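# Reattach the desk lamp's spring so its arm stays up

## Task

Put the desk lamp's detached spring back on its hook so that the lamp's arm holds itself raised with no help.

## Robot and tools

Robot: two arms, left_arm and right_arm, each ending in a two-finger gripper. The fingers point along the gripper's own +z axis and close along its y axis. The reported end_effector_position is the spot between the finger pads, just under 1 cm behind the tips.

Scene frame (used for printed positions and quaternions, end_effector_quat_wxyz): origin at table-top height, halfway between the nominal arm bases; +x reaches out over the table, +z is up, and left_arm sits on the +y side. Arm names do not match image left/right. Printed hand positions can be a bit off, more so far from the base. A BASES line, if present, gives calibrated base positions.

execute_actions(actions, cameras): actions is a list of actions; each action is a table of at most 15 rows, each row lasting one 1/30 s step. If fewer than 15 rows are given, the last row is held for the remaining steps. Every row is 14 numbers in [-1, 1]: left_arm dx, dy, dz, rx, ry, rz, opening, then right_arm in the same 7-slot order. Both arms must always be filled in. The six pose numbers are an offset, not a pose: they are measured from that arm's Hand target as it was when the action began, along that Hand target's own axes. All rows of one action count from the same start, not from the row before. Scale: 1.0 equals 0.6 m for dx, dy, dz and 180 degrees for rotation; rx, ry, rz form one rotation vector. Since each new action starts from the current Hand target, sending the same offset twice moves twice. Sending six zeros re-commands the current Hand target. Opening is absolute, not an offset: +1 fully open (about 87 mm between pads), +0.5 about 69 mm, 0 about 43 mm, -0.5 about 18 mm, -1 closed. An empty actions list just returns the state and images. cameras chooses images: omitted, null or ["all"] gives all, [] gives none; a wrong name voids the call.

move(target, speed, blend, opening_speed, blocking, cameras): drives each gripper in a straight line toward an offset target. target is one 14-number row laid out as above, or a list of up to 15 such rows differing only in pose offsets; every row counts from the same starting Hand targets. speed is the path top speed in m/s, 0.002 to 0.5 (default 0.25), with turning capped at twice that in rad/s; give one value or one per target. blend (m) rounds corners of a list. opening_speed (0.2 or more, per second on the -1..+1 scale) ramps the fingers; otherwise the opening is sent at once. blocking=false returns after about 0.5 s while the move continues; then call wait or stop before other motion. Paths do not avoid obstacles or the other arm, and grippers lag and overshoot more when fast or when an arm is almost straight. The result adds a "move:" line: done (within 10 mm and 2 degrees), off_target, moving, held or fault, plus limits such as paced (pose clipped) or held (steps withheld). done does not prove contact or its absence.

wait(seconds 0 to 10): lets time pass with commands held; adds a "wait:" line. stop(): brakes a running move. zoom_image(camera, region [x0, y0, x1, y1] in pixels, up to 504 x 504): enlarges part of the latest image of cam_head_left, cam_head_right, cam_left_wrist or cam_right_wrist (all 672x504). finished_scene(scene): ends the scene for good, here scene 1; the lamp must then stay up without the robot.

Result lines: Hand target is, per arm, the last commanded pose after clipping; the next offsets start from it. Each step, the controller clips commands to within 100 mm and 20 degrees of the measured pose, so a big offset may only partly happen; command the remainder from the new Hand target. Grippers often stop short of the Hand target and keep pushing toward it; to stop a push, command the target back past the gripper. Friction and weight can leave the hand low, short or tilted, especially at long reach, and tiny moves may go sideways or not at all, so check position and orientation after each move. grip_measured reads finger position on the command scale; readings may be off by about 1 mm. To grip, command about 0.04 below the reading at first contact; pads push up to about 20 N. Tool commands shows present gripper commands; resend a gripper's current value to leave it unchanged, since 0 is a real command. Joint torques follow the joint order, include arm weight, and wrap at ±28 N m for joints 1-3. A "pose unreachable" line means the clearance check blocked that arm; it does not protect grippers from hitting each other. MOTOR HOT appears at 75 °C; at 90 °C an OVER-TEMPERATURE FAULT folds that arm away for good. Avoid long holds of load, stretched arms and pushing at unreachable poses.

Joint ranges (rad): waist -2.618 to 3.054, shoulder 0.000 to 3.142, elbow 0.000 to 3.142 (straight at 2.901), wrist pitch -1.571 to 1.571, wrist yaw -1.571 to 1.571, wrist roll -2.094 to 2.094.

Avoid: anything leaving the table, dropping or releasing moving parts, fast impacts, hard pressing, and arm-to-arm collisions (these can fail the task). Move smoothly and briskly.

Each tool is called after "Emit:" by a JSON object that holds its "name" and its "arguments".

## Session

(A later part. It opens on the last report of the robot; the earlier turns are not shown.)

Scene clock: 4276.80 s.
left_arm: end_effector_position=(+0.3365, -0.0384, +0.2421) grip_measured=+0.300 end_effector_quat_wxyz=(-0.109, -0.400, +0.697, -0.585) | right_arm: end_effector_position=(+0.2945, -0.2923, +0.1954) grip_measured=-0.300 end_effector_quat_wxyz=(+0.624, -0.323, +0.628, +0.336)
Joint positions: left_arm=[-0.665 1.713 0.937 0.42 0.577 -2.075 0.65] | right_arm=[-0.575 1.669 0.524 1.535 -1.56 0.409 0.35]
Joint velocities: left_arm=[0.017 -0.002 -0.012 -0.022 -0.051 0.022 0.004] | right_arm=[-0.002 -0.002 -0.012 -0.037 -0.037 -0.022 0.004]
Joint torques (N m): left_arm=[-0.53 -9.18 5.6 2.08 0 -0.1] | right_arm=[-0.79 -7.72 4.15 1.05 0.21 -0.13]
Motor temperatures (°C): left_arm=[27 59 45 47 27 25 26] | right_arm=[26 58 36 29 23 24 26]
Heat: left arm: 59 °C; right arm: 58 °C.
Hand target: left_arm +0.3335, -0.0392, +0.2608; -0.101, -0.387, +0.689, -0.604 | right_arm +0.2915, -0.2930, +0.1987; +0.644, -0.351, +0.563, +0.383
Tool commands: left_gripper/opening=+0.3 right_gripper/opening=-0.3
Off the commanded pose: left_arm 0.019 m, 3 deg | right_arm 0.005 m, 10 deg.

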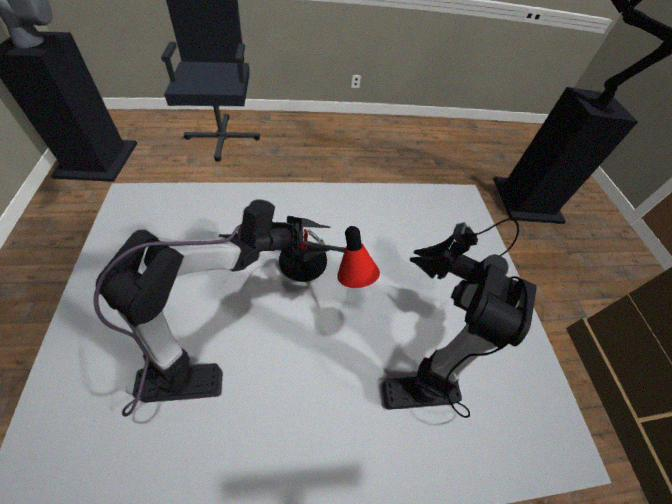

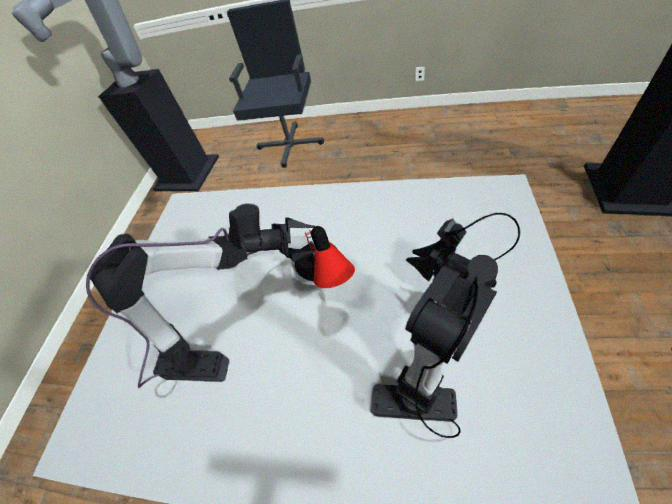

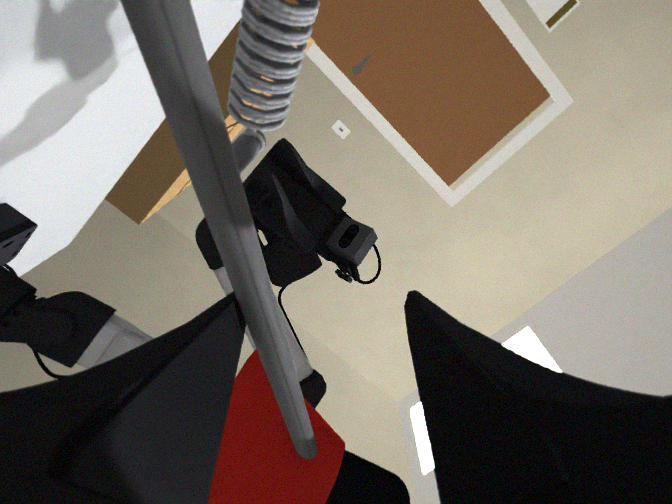

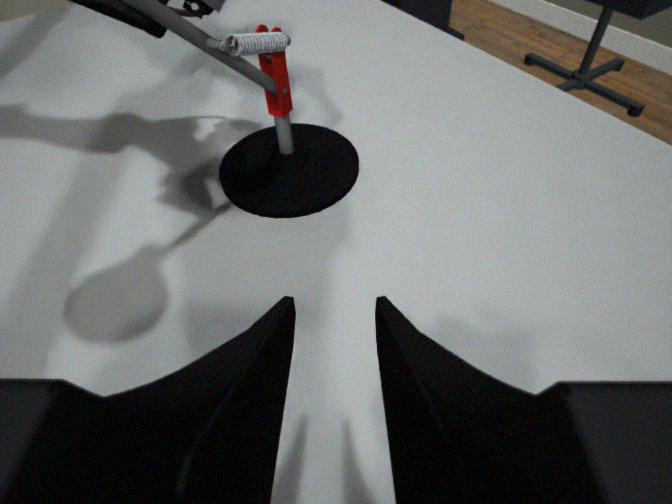

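Emit:
{"name": "zoom_image", "arguments": {"camera": "cam_right_wrist", "region": [60, 0, 380, 240]}}

Emit:
{"name": "move", "arguments": {"target": [0.0029, 0.0195, 0.0035, 0, 0, 0, 0.3, 0, 0, 0, 0, 0, 0, -0.3], "speed": 0.03}}

Emit:
{"name": "zoom_image", "arguments": {"camera": "cam_right_wrist", "region": [60, 0, 380, 240]}}

Scaled by 1.575 from the camera's 672x504 image, which has a finer 960x720 frame.

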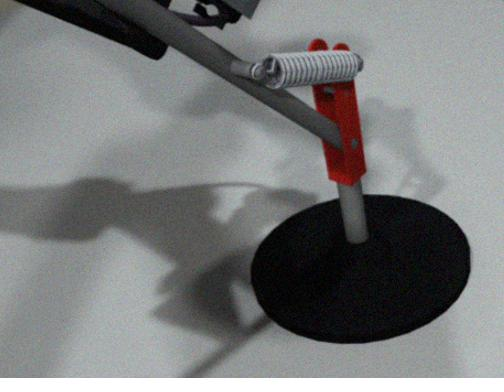

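Scene clock: 4280.67 s.
left_arm: end_effector_position=(+0.3282, -0.0413, +0.2340) grip_measured=+0.300 end_effector_quat_wxyz=(-0.108, -0.400, +0.697, -0.585) | right_arm: end_effector_position=(+0.2945, -0.2923, +0.1954) grip_measured=-0.300 end_effector_quat_wxyz=(+0.624, -0.323, +0.628, +0.336)
Joint positions: left_arm=[-0.686 1.713 0.898 0.463 0.556 -2.083 0.65] | right_arm=[-0.575 1.669 0.524 1.535 -1.56 0.409 0.35]
Joint velocities: left_arm=[0.012 -0.002 -0.002 -0.007 0.007 0.007 -0.017] | right_arm=[0.007 -0.007 0.002 -0.007 -0.037 0.081 0.006]
Joint torques (N m): left_arm=[-0.54 -9.03 5.52 2.08 0.01 -0.11] | right_arm=[-0.79 -7.69 4.16 1.04 0.21 -0.13]
Motor temperatures (°C): left_arm=[27 59 45 47 27 25 26] | right_arm=[26 57 36 29 23 24 26]
Heat: left arm: 59 °C; right arm: 57 °C.
Hand target: left_arm +0.3254, -0.0422, +0.2524; -0.101, -0.387, +0.689, -0.604 | right_arm +0.2915, -0.2930, +0.1987; +0.644, -0.351, +0.563, +0.383
Off the commanded pose: left_arm 0.019 m, 3 deg | right_arm 0.005 m, 10 deg.
joint sent to its limit (right arm) — joint 5 (wrist yaw), lower limit. The joint targets are off in orientation, not in position.
move: off_target (left_arm, right_arm)

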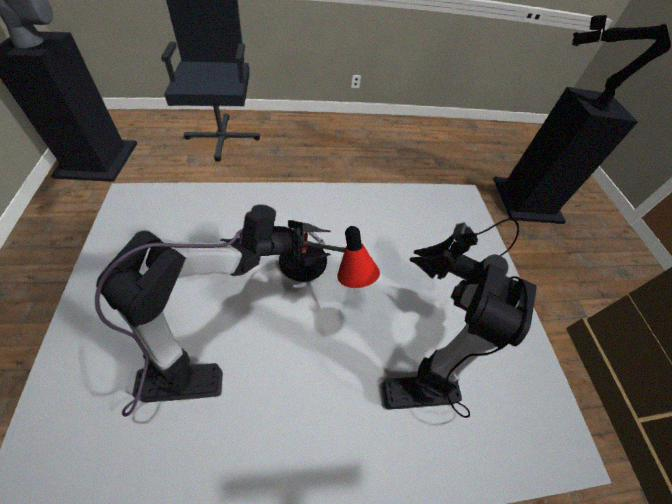

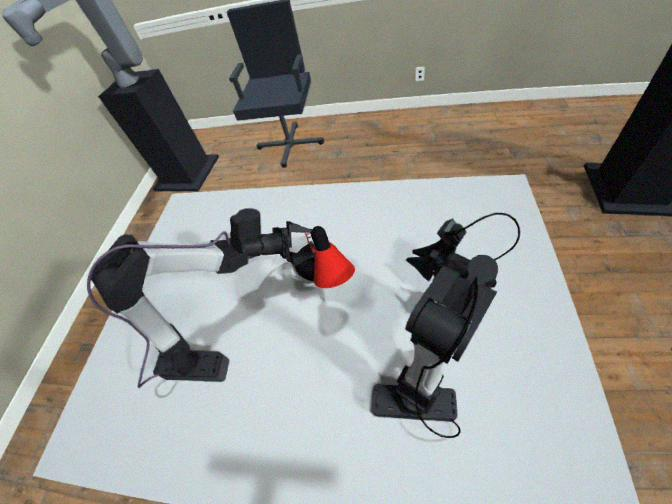

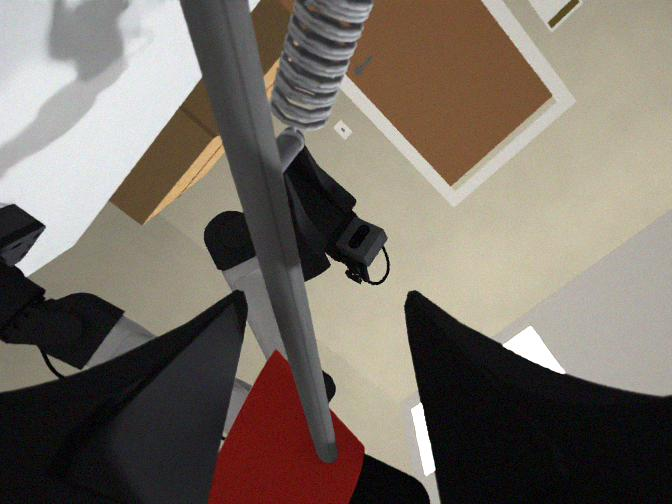

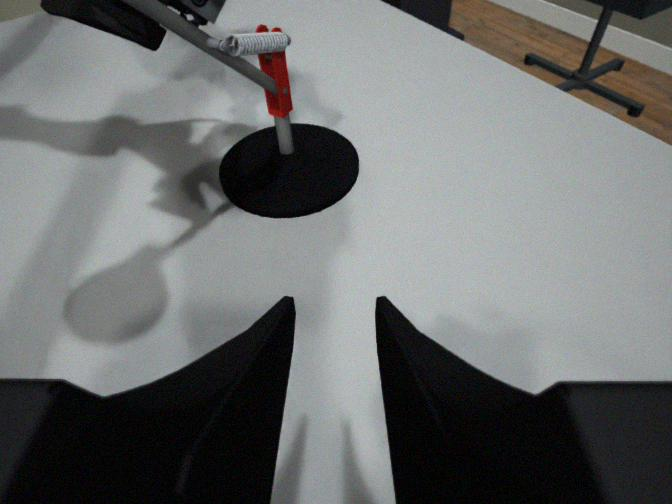

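Scaled by 1.575 from the camera's 672x504 image, which has a finer 960x720 frame.

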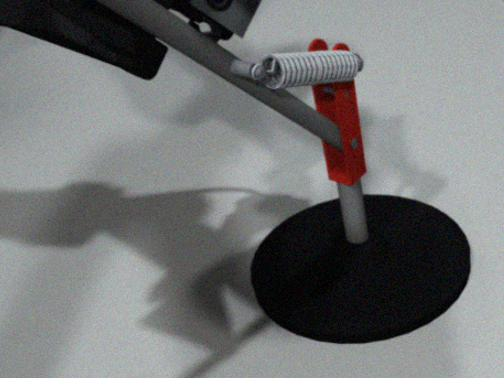

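Emit:
{"name": "move", "arguments": {"target": [0.0029, 0.0195, 0.0035, 0, 0, 0, 0.3, 0, 0, 0, 0, 0, 0, -0.3], "speed": 0.03}}

Emit:
{"name": "zoom_image", "arguments": {"camera": "cam_right_wrist", "region": [60, 0, 380, 240]}}

Scene clock: 4285.77 s.
left_arm: end_effector_position=(+0.3197, -0.0441, +0.2270) grip_measured=+0.300 end_effector_quat_wxyz=(-0.107, -0.399, +0.697, -0.586) | right_arm: end_effector_position=(+0.2945, -0.2923, +0.1954) grip_measured=-0.300 end_effector_quat_wxyz=(+0.624, -0.323, +0.628, +0.336)
Joint positions: left_arm=[-0.708 1.713 0.861 0.507 0.535 -2.09 0.65] | right_arm=[-0.575 1.669 0.524 1.535 -1.56 0.409 0.35]
Joint velocities: left_arm=[0.002 0.007 0.012 -0.007 0.007 -0.007 -0.006] | right_arm=[-0.002 -0.012 -0.022 -0.037 -0.022 -0.022 -0.006]
Joint torques (N m): left_arm=[-0.54 -8.7 5.42 2.08 -0.01 -0.11] | right_arm=[-0.79 -7.71 4.15 1.05 0.22 -0.14]
Motor temperatures (°C): left_arm=[27 59 45 47 27 25 26] | right_arm=[26 57 36 29 23 24 26]
Heat: left arm: 59 °C; right arm: 57 °C.
Hand target: left_arm +0.3172, -0.0452, +0.2440; -0.101, -0.387, +0.689, -0.604 | right_arm +0.2915, -0.2930, +0.1987; +0.644, -0.351, +0.563, +0.383
Off the commanded pose: left_arm 0.017 m, 3 deg | right_arm 0.005 m, 10 deg.
joint sent to its limit (right arm) — joint 5 (wrist yaw), lower limit. The joint targets are off in orientation, not in position.
move: off_target (left_arm, right_arm)

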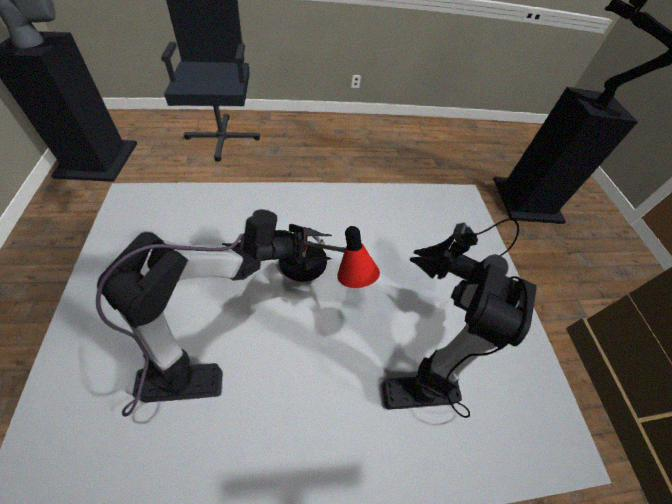

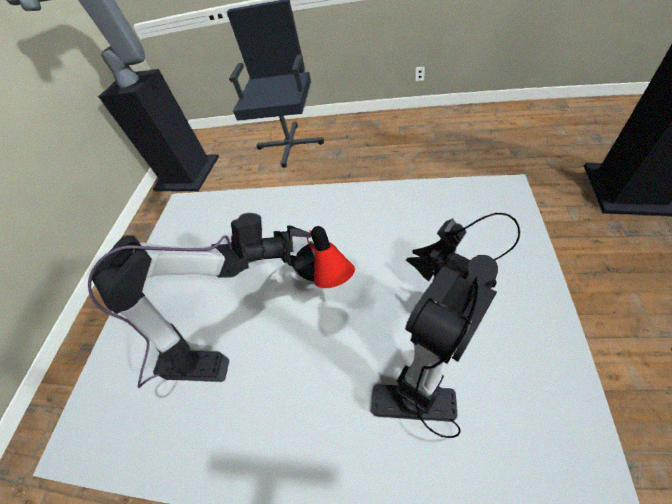

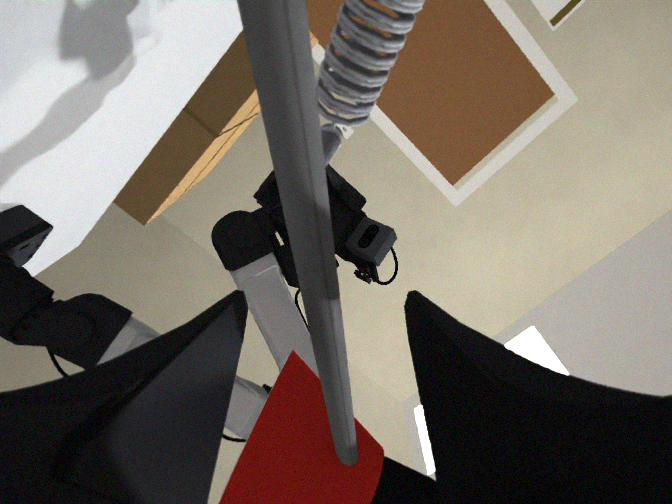

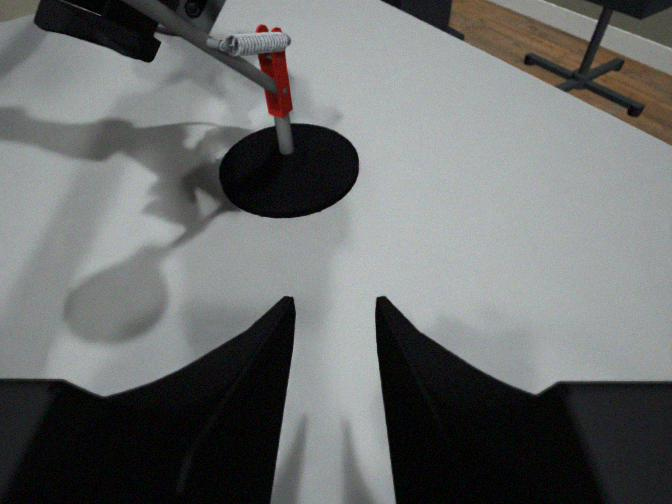

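Scaled by 1.575 from the camera's 672x504 image, which has a finer 960x720 frame.

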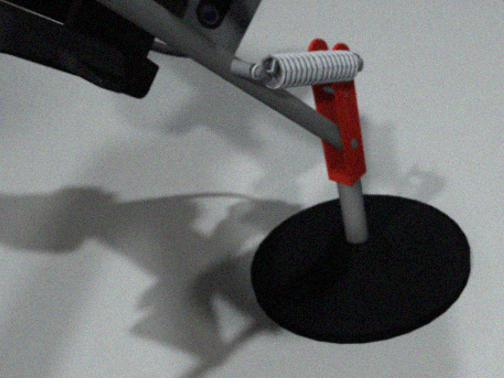

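Emit:
{"name": "move", "arguments": {"target": [0, 0, -0.0667, 0, 0, 0, 0.3, 0, 0, 0, 0, 0, 0, -0.3], "speed": 0.05}}

Emit:
{"name": "zoom_image", "arguments": {"camera": "cam_right_wrist", "region": [60, 0, 380, 240]}}

Scene clock: 4301.33 s.
left_arm: end_effector_position=(+0.3051, -0.0125, +0.2457) grip_measured=+0.300 end_effector_quat_wxyz=(-0.106, -0.395, +0.691, -0.596) | right_arm: end_effector_position=(+0.2945, -0.2923, +0.1954) grip_measured=-0.300 end_effector_quat_wxyz=(+0.624, -0.323, +0.628, +0.336)
Joint positions: left_arm=[-0.657 1.564 0.764 0.474 0.583 -2.081 0.65] | right_arm=[-0.575 1.669 0.524 1.535 -1.56 0.409 0.35]
Joint velocities: left_arm=[-0.012 -0.007 0.017 0.037 0.007 -0.037 -0.001] | right_arm=[-0.027 0.007 0.002 -0.007 0.007 -0.022 0.004]
Joint torques (N m): left_arm=[0.8 -7.49 5.46 1.81 0.14 0.03] | right_arm=[-0.77 -7.73 4.14 1.05 0.22 -0.14]
Motor temperatures (°C): left_arm=[27 58 46 46 27 25 26] | right_arm=[26 55 35 29 23 24 26]
Heat: left arm: 58 °C; right arm: 55 °C.
Hand target: left_arm +0.3037, -0.0089, +0.2547; -0.101, -0.387, +0.690, -0.604 | right_arm +0.2915, -0.2930, +0.1987; +0.644, -0.351, +0.563, +0.383
Off the commanded pose: left_arm 0.009 m, 1 deg | right_arm 0.005 m, 10 deg.
joint sent to its limit (right arm) — joint 5 (wrist yaw), lower limit. The joint targets are off in orientation, not in position.
move: off_target (right_arm)

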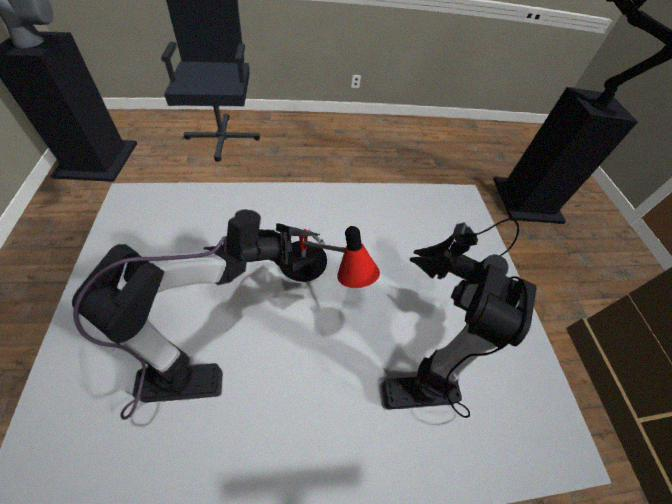

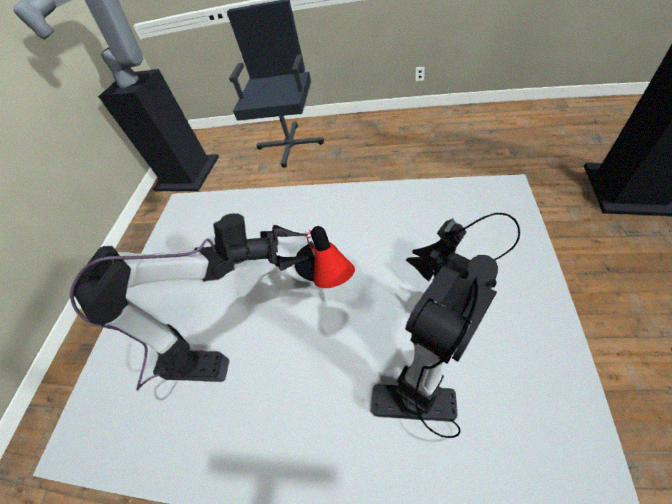

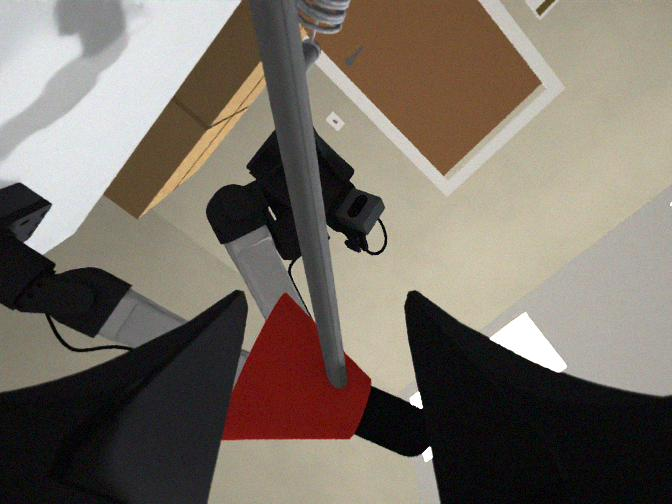

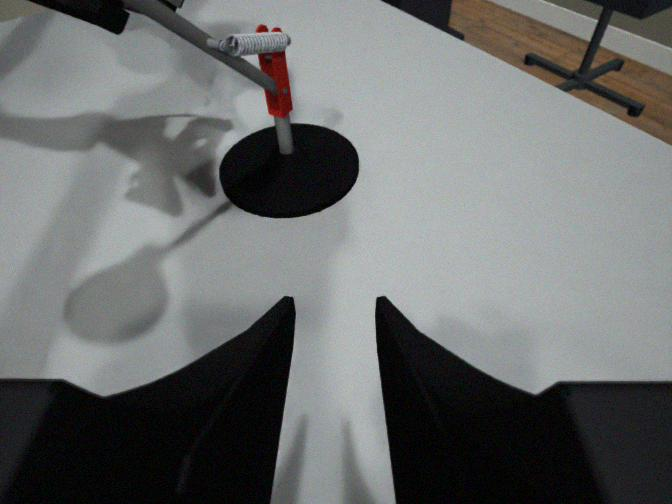

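Scaled by 1.575 from the camera's 672x504 image, which has a finer 960x720 frame.

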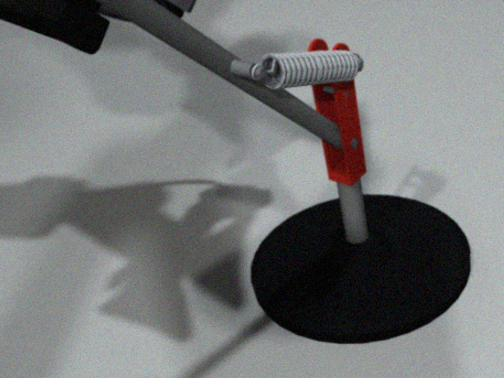

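Emit:
{"name": "move", "arguments": {"target": [0, 0, -0.1667, 0, 0, 0, 0.3, 0, 0, 0, 0, 0, 0, -0.3], "speed": 0.1}}

Emit:
{"name": "zoom_image", "arguments": {"camera": "cam_right_wrist", "region": [60, 0, 380, 240]}}

Scene clock: 4304.93 s.
left_arm: end_effector_position=(+0.2711, +0.0798, +0.2779) grip_measured=+0.300 end_effector_quat_wxyz=(-0.104, -0.392, +0.690, -0.600) | right_arm: end_effector_position=(+0.2945, -0.2923, +0.1954) grip_measured=-0.300 end_effector_quat_wxyz=(+0.624, -0.323, +0.628, +0.336)
Joint positions: left_arm=[-0.41 1.181 0.62 0.173 0.816 -1.971 0.65] | right_arm=[-0.575 1.669 0.524 1.535 -1.56 0.409 0.35]
Joint velocities: left_arm=[0.007 -0.002 0.002 -0.007 -0.051 -0.081 0.004] | right_arm=[-0.007 0.007 -0.002 0.051 0.007 0.007 0.001]
Joint torques (N m): left_arm=[0.85 -4.15 6.08 1.74 0.2 0.04] | right_arm=[-0.79 -7.71 4.16 1.05 0.22 -0.13]
Motor temperatures (°C): left_arm=[27 57 46 46 27 25 26] | right_arm=[26 55 35 29 23 24 26]
Heat: left arm: 57 °C; right arm: 55 °C.
Hand target: left_arm +0.2700, +0.0822, +0.2817; -0.100, -0.387, +0.690, -0.604 | right_arm +0.2915, -0.2930, +0.1987; +0.644, -0.351, +0.563, +0.383
Off the commanded pose: left_arm 0.003 m, 1 deg | right_arm 0.005 m, 10 deg.
joint sent to its limit (right arm) — joint 5 (wrist yaw), lower limit. The joint targets are off in orientation, not in position.
move: off_target (right_arm)

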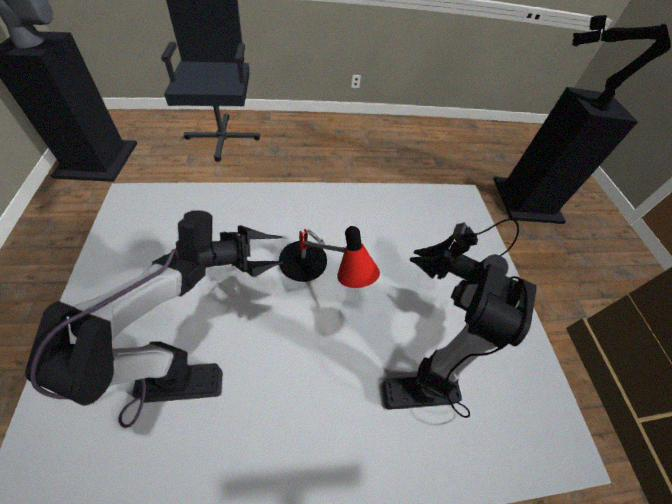

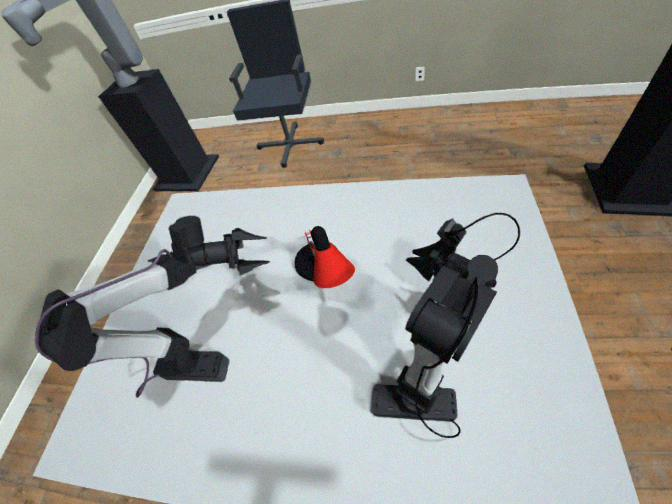

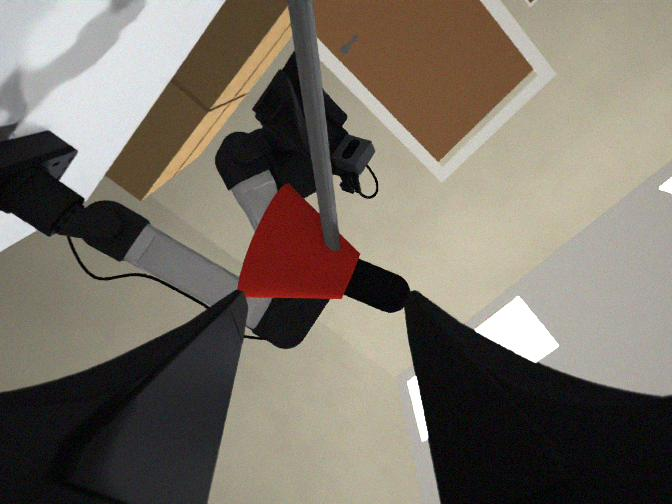

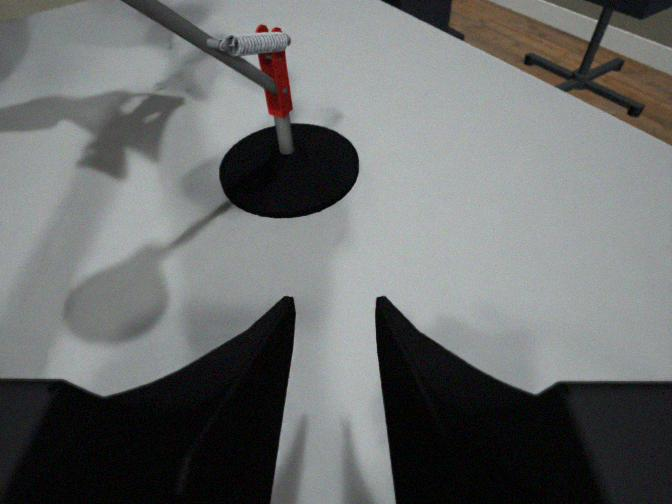

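Scaled by 1.575 from the camera's 672x504 image, which has a finer 960x720 frame.

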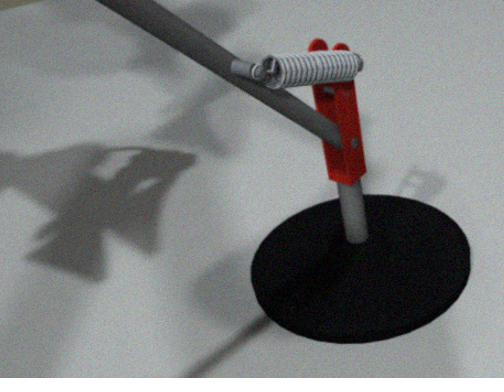

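Emit:
{"name": "zoom_image", "arguments": {"camera": "cam_head_left", "region": [260, 200, 400, 340]}}

Emit:
{"name": "zoom_image", "arguments": {"camera": "cam_head_right", "region": [260, 200, 400, 340]}}

Scaled by 3.600 from the camera's 672x504 image, which has a finer 960x720 frame.

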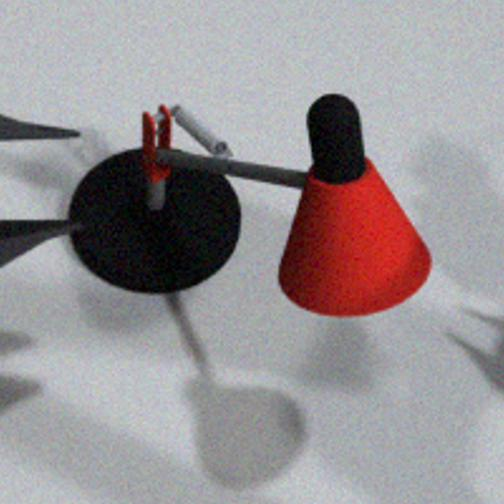

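Scaled by 3.600 from the camera's 672x504 image, which has a finer 960x720 frame.

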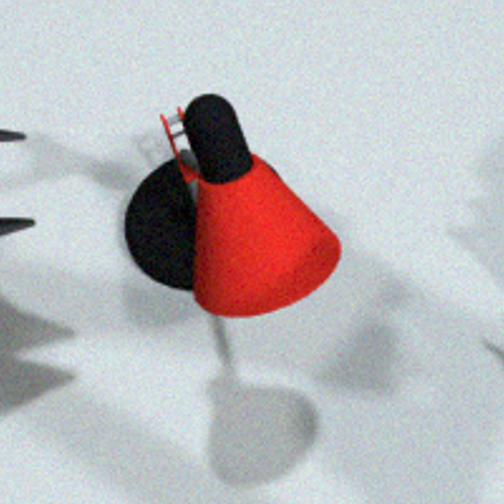

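Emit:
{"name": "wait", "arguments": {"seconds": 1, "cameras": ["cam_head_left", "cam_right_wrist"]}}

Emit:
{"name": "zoom_image", "arguments": {"camera": "cam_right_wrist", "region": [110, 0, 310, 150]}}

Emit:
{"name": "zoom_image", "arguments": {"camera": "cam_head_left", "region": [260, 200, 400, 340]}}

Scene clock: 4314.90 s.
left_arm: end_effector_position=(+0.2709, +0.0798, +0.2778) grip_measured=+0.300 end_effector_quat_wxyz=(-0.105, -0.391, +0.690, -0.600) | right_arm: end_effector_position=(+0.2945, -0.2923, +0.1954) grip_measured=-0.300 end_effector_quat_wxyz=(+0.624, -0.323, +0.628, +0.336)
Joint positions: left_arm=[-0.41 1.181 0.62 0.172 0.817 -1.97 0.65] | right_arm=[-0.575 1.669 0.524 1.535 -1.56 0.409 0.35]
Joint velocities: left_arm=[-0.002 0.002 0.012 -0.051 -0.007 -0.007 -0.006] | right_arm=[-0.012 -0.002 -0.002 0.022 -0.095 -0.022 -0.006]
Joint torques (N m): left_arm=[0.87 -4.15 6.06 1.73 0.17 0.03] | right_arm=[-0.77 -7.72 4.15 1.05 0.22 -0.14]
Motor temperatures (°C): left_arm=[27 54 46 45 27 25 26] | right_arm=[26 54 35 29 23 24 26]
Heat: left arm: 54 °C; right arm: 54 °C.
Hand target: left_arm +0.2701, +0.0822, +0.2816; -0.100, -0.387, +0.690, -0.604 | right_arm +0.2915, -0.2930, +0.1987; +0.644, -0.351, +0.563, +0.383
Tool commands: left_gripper/opening=+0.3 right_gripper/opening=-0.3
Off the commanded pose: left_arm 0.003 m, 1 deg | right_arm 0.005 m, 10 deg.
wait: 1.00 s; at rest from the start
Images, in order (width x height): cam_head_left 672x504, cam_right_wrist 672x504.

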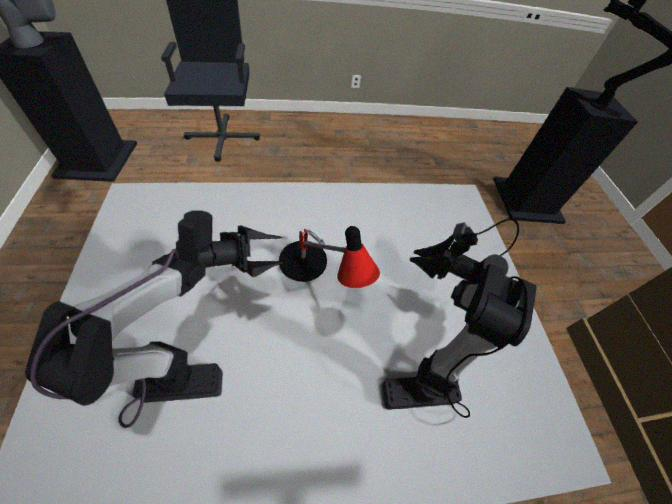

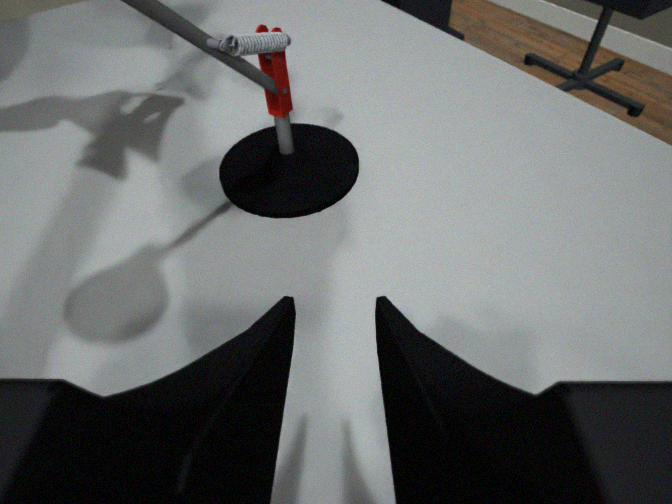

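Scaled by 2.520 from the camera's 672x504 image, which has a finer 960x720 frame.

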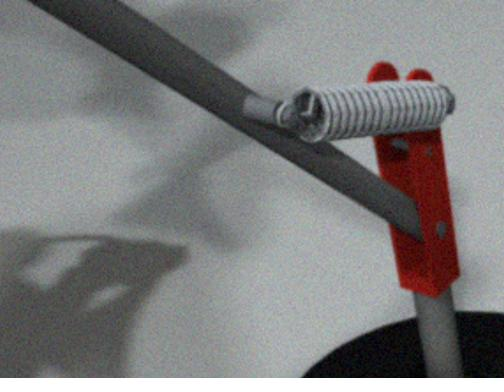

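Scaled by 3.600 from the camera's 672x504 image, which has a finer 960x720 frame.

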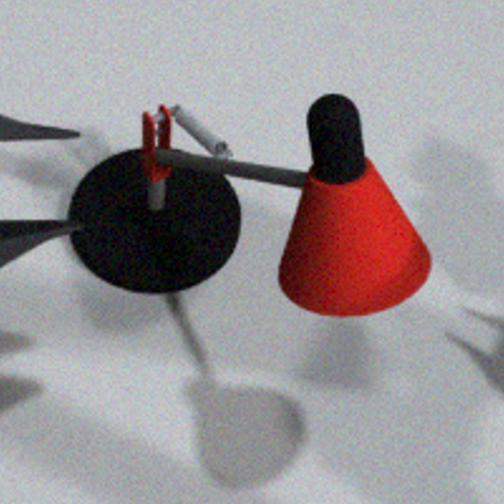

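Emit:
{"name": "finished_scene", "arguments": {"scene": 1}}

The scene is finished: the task was done.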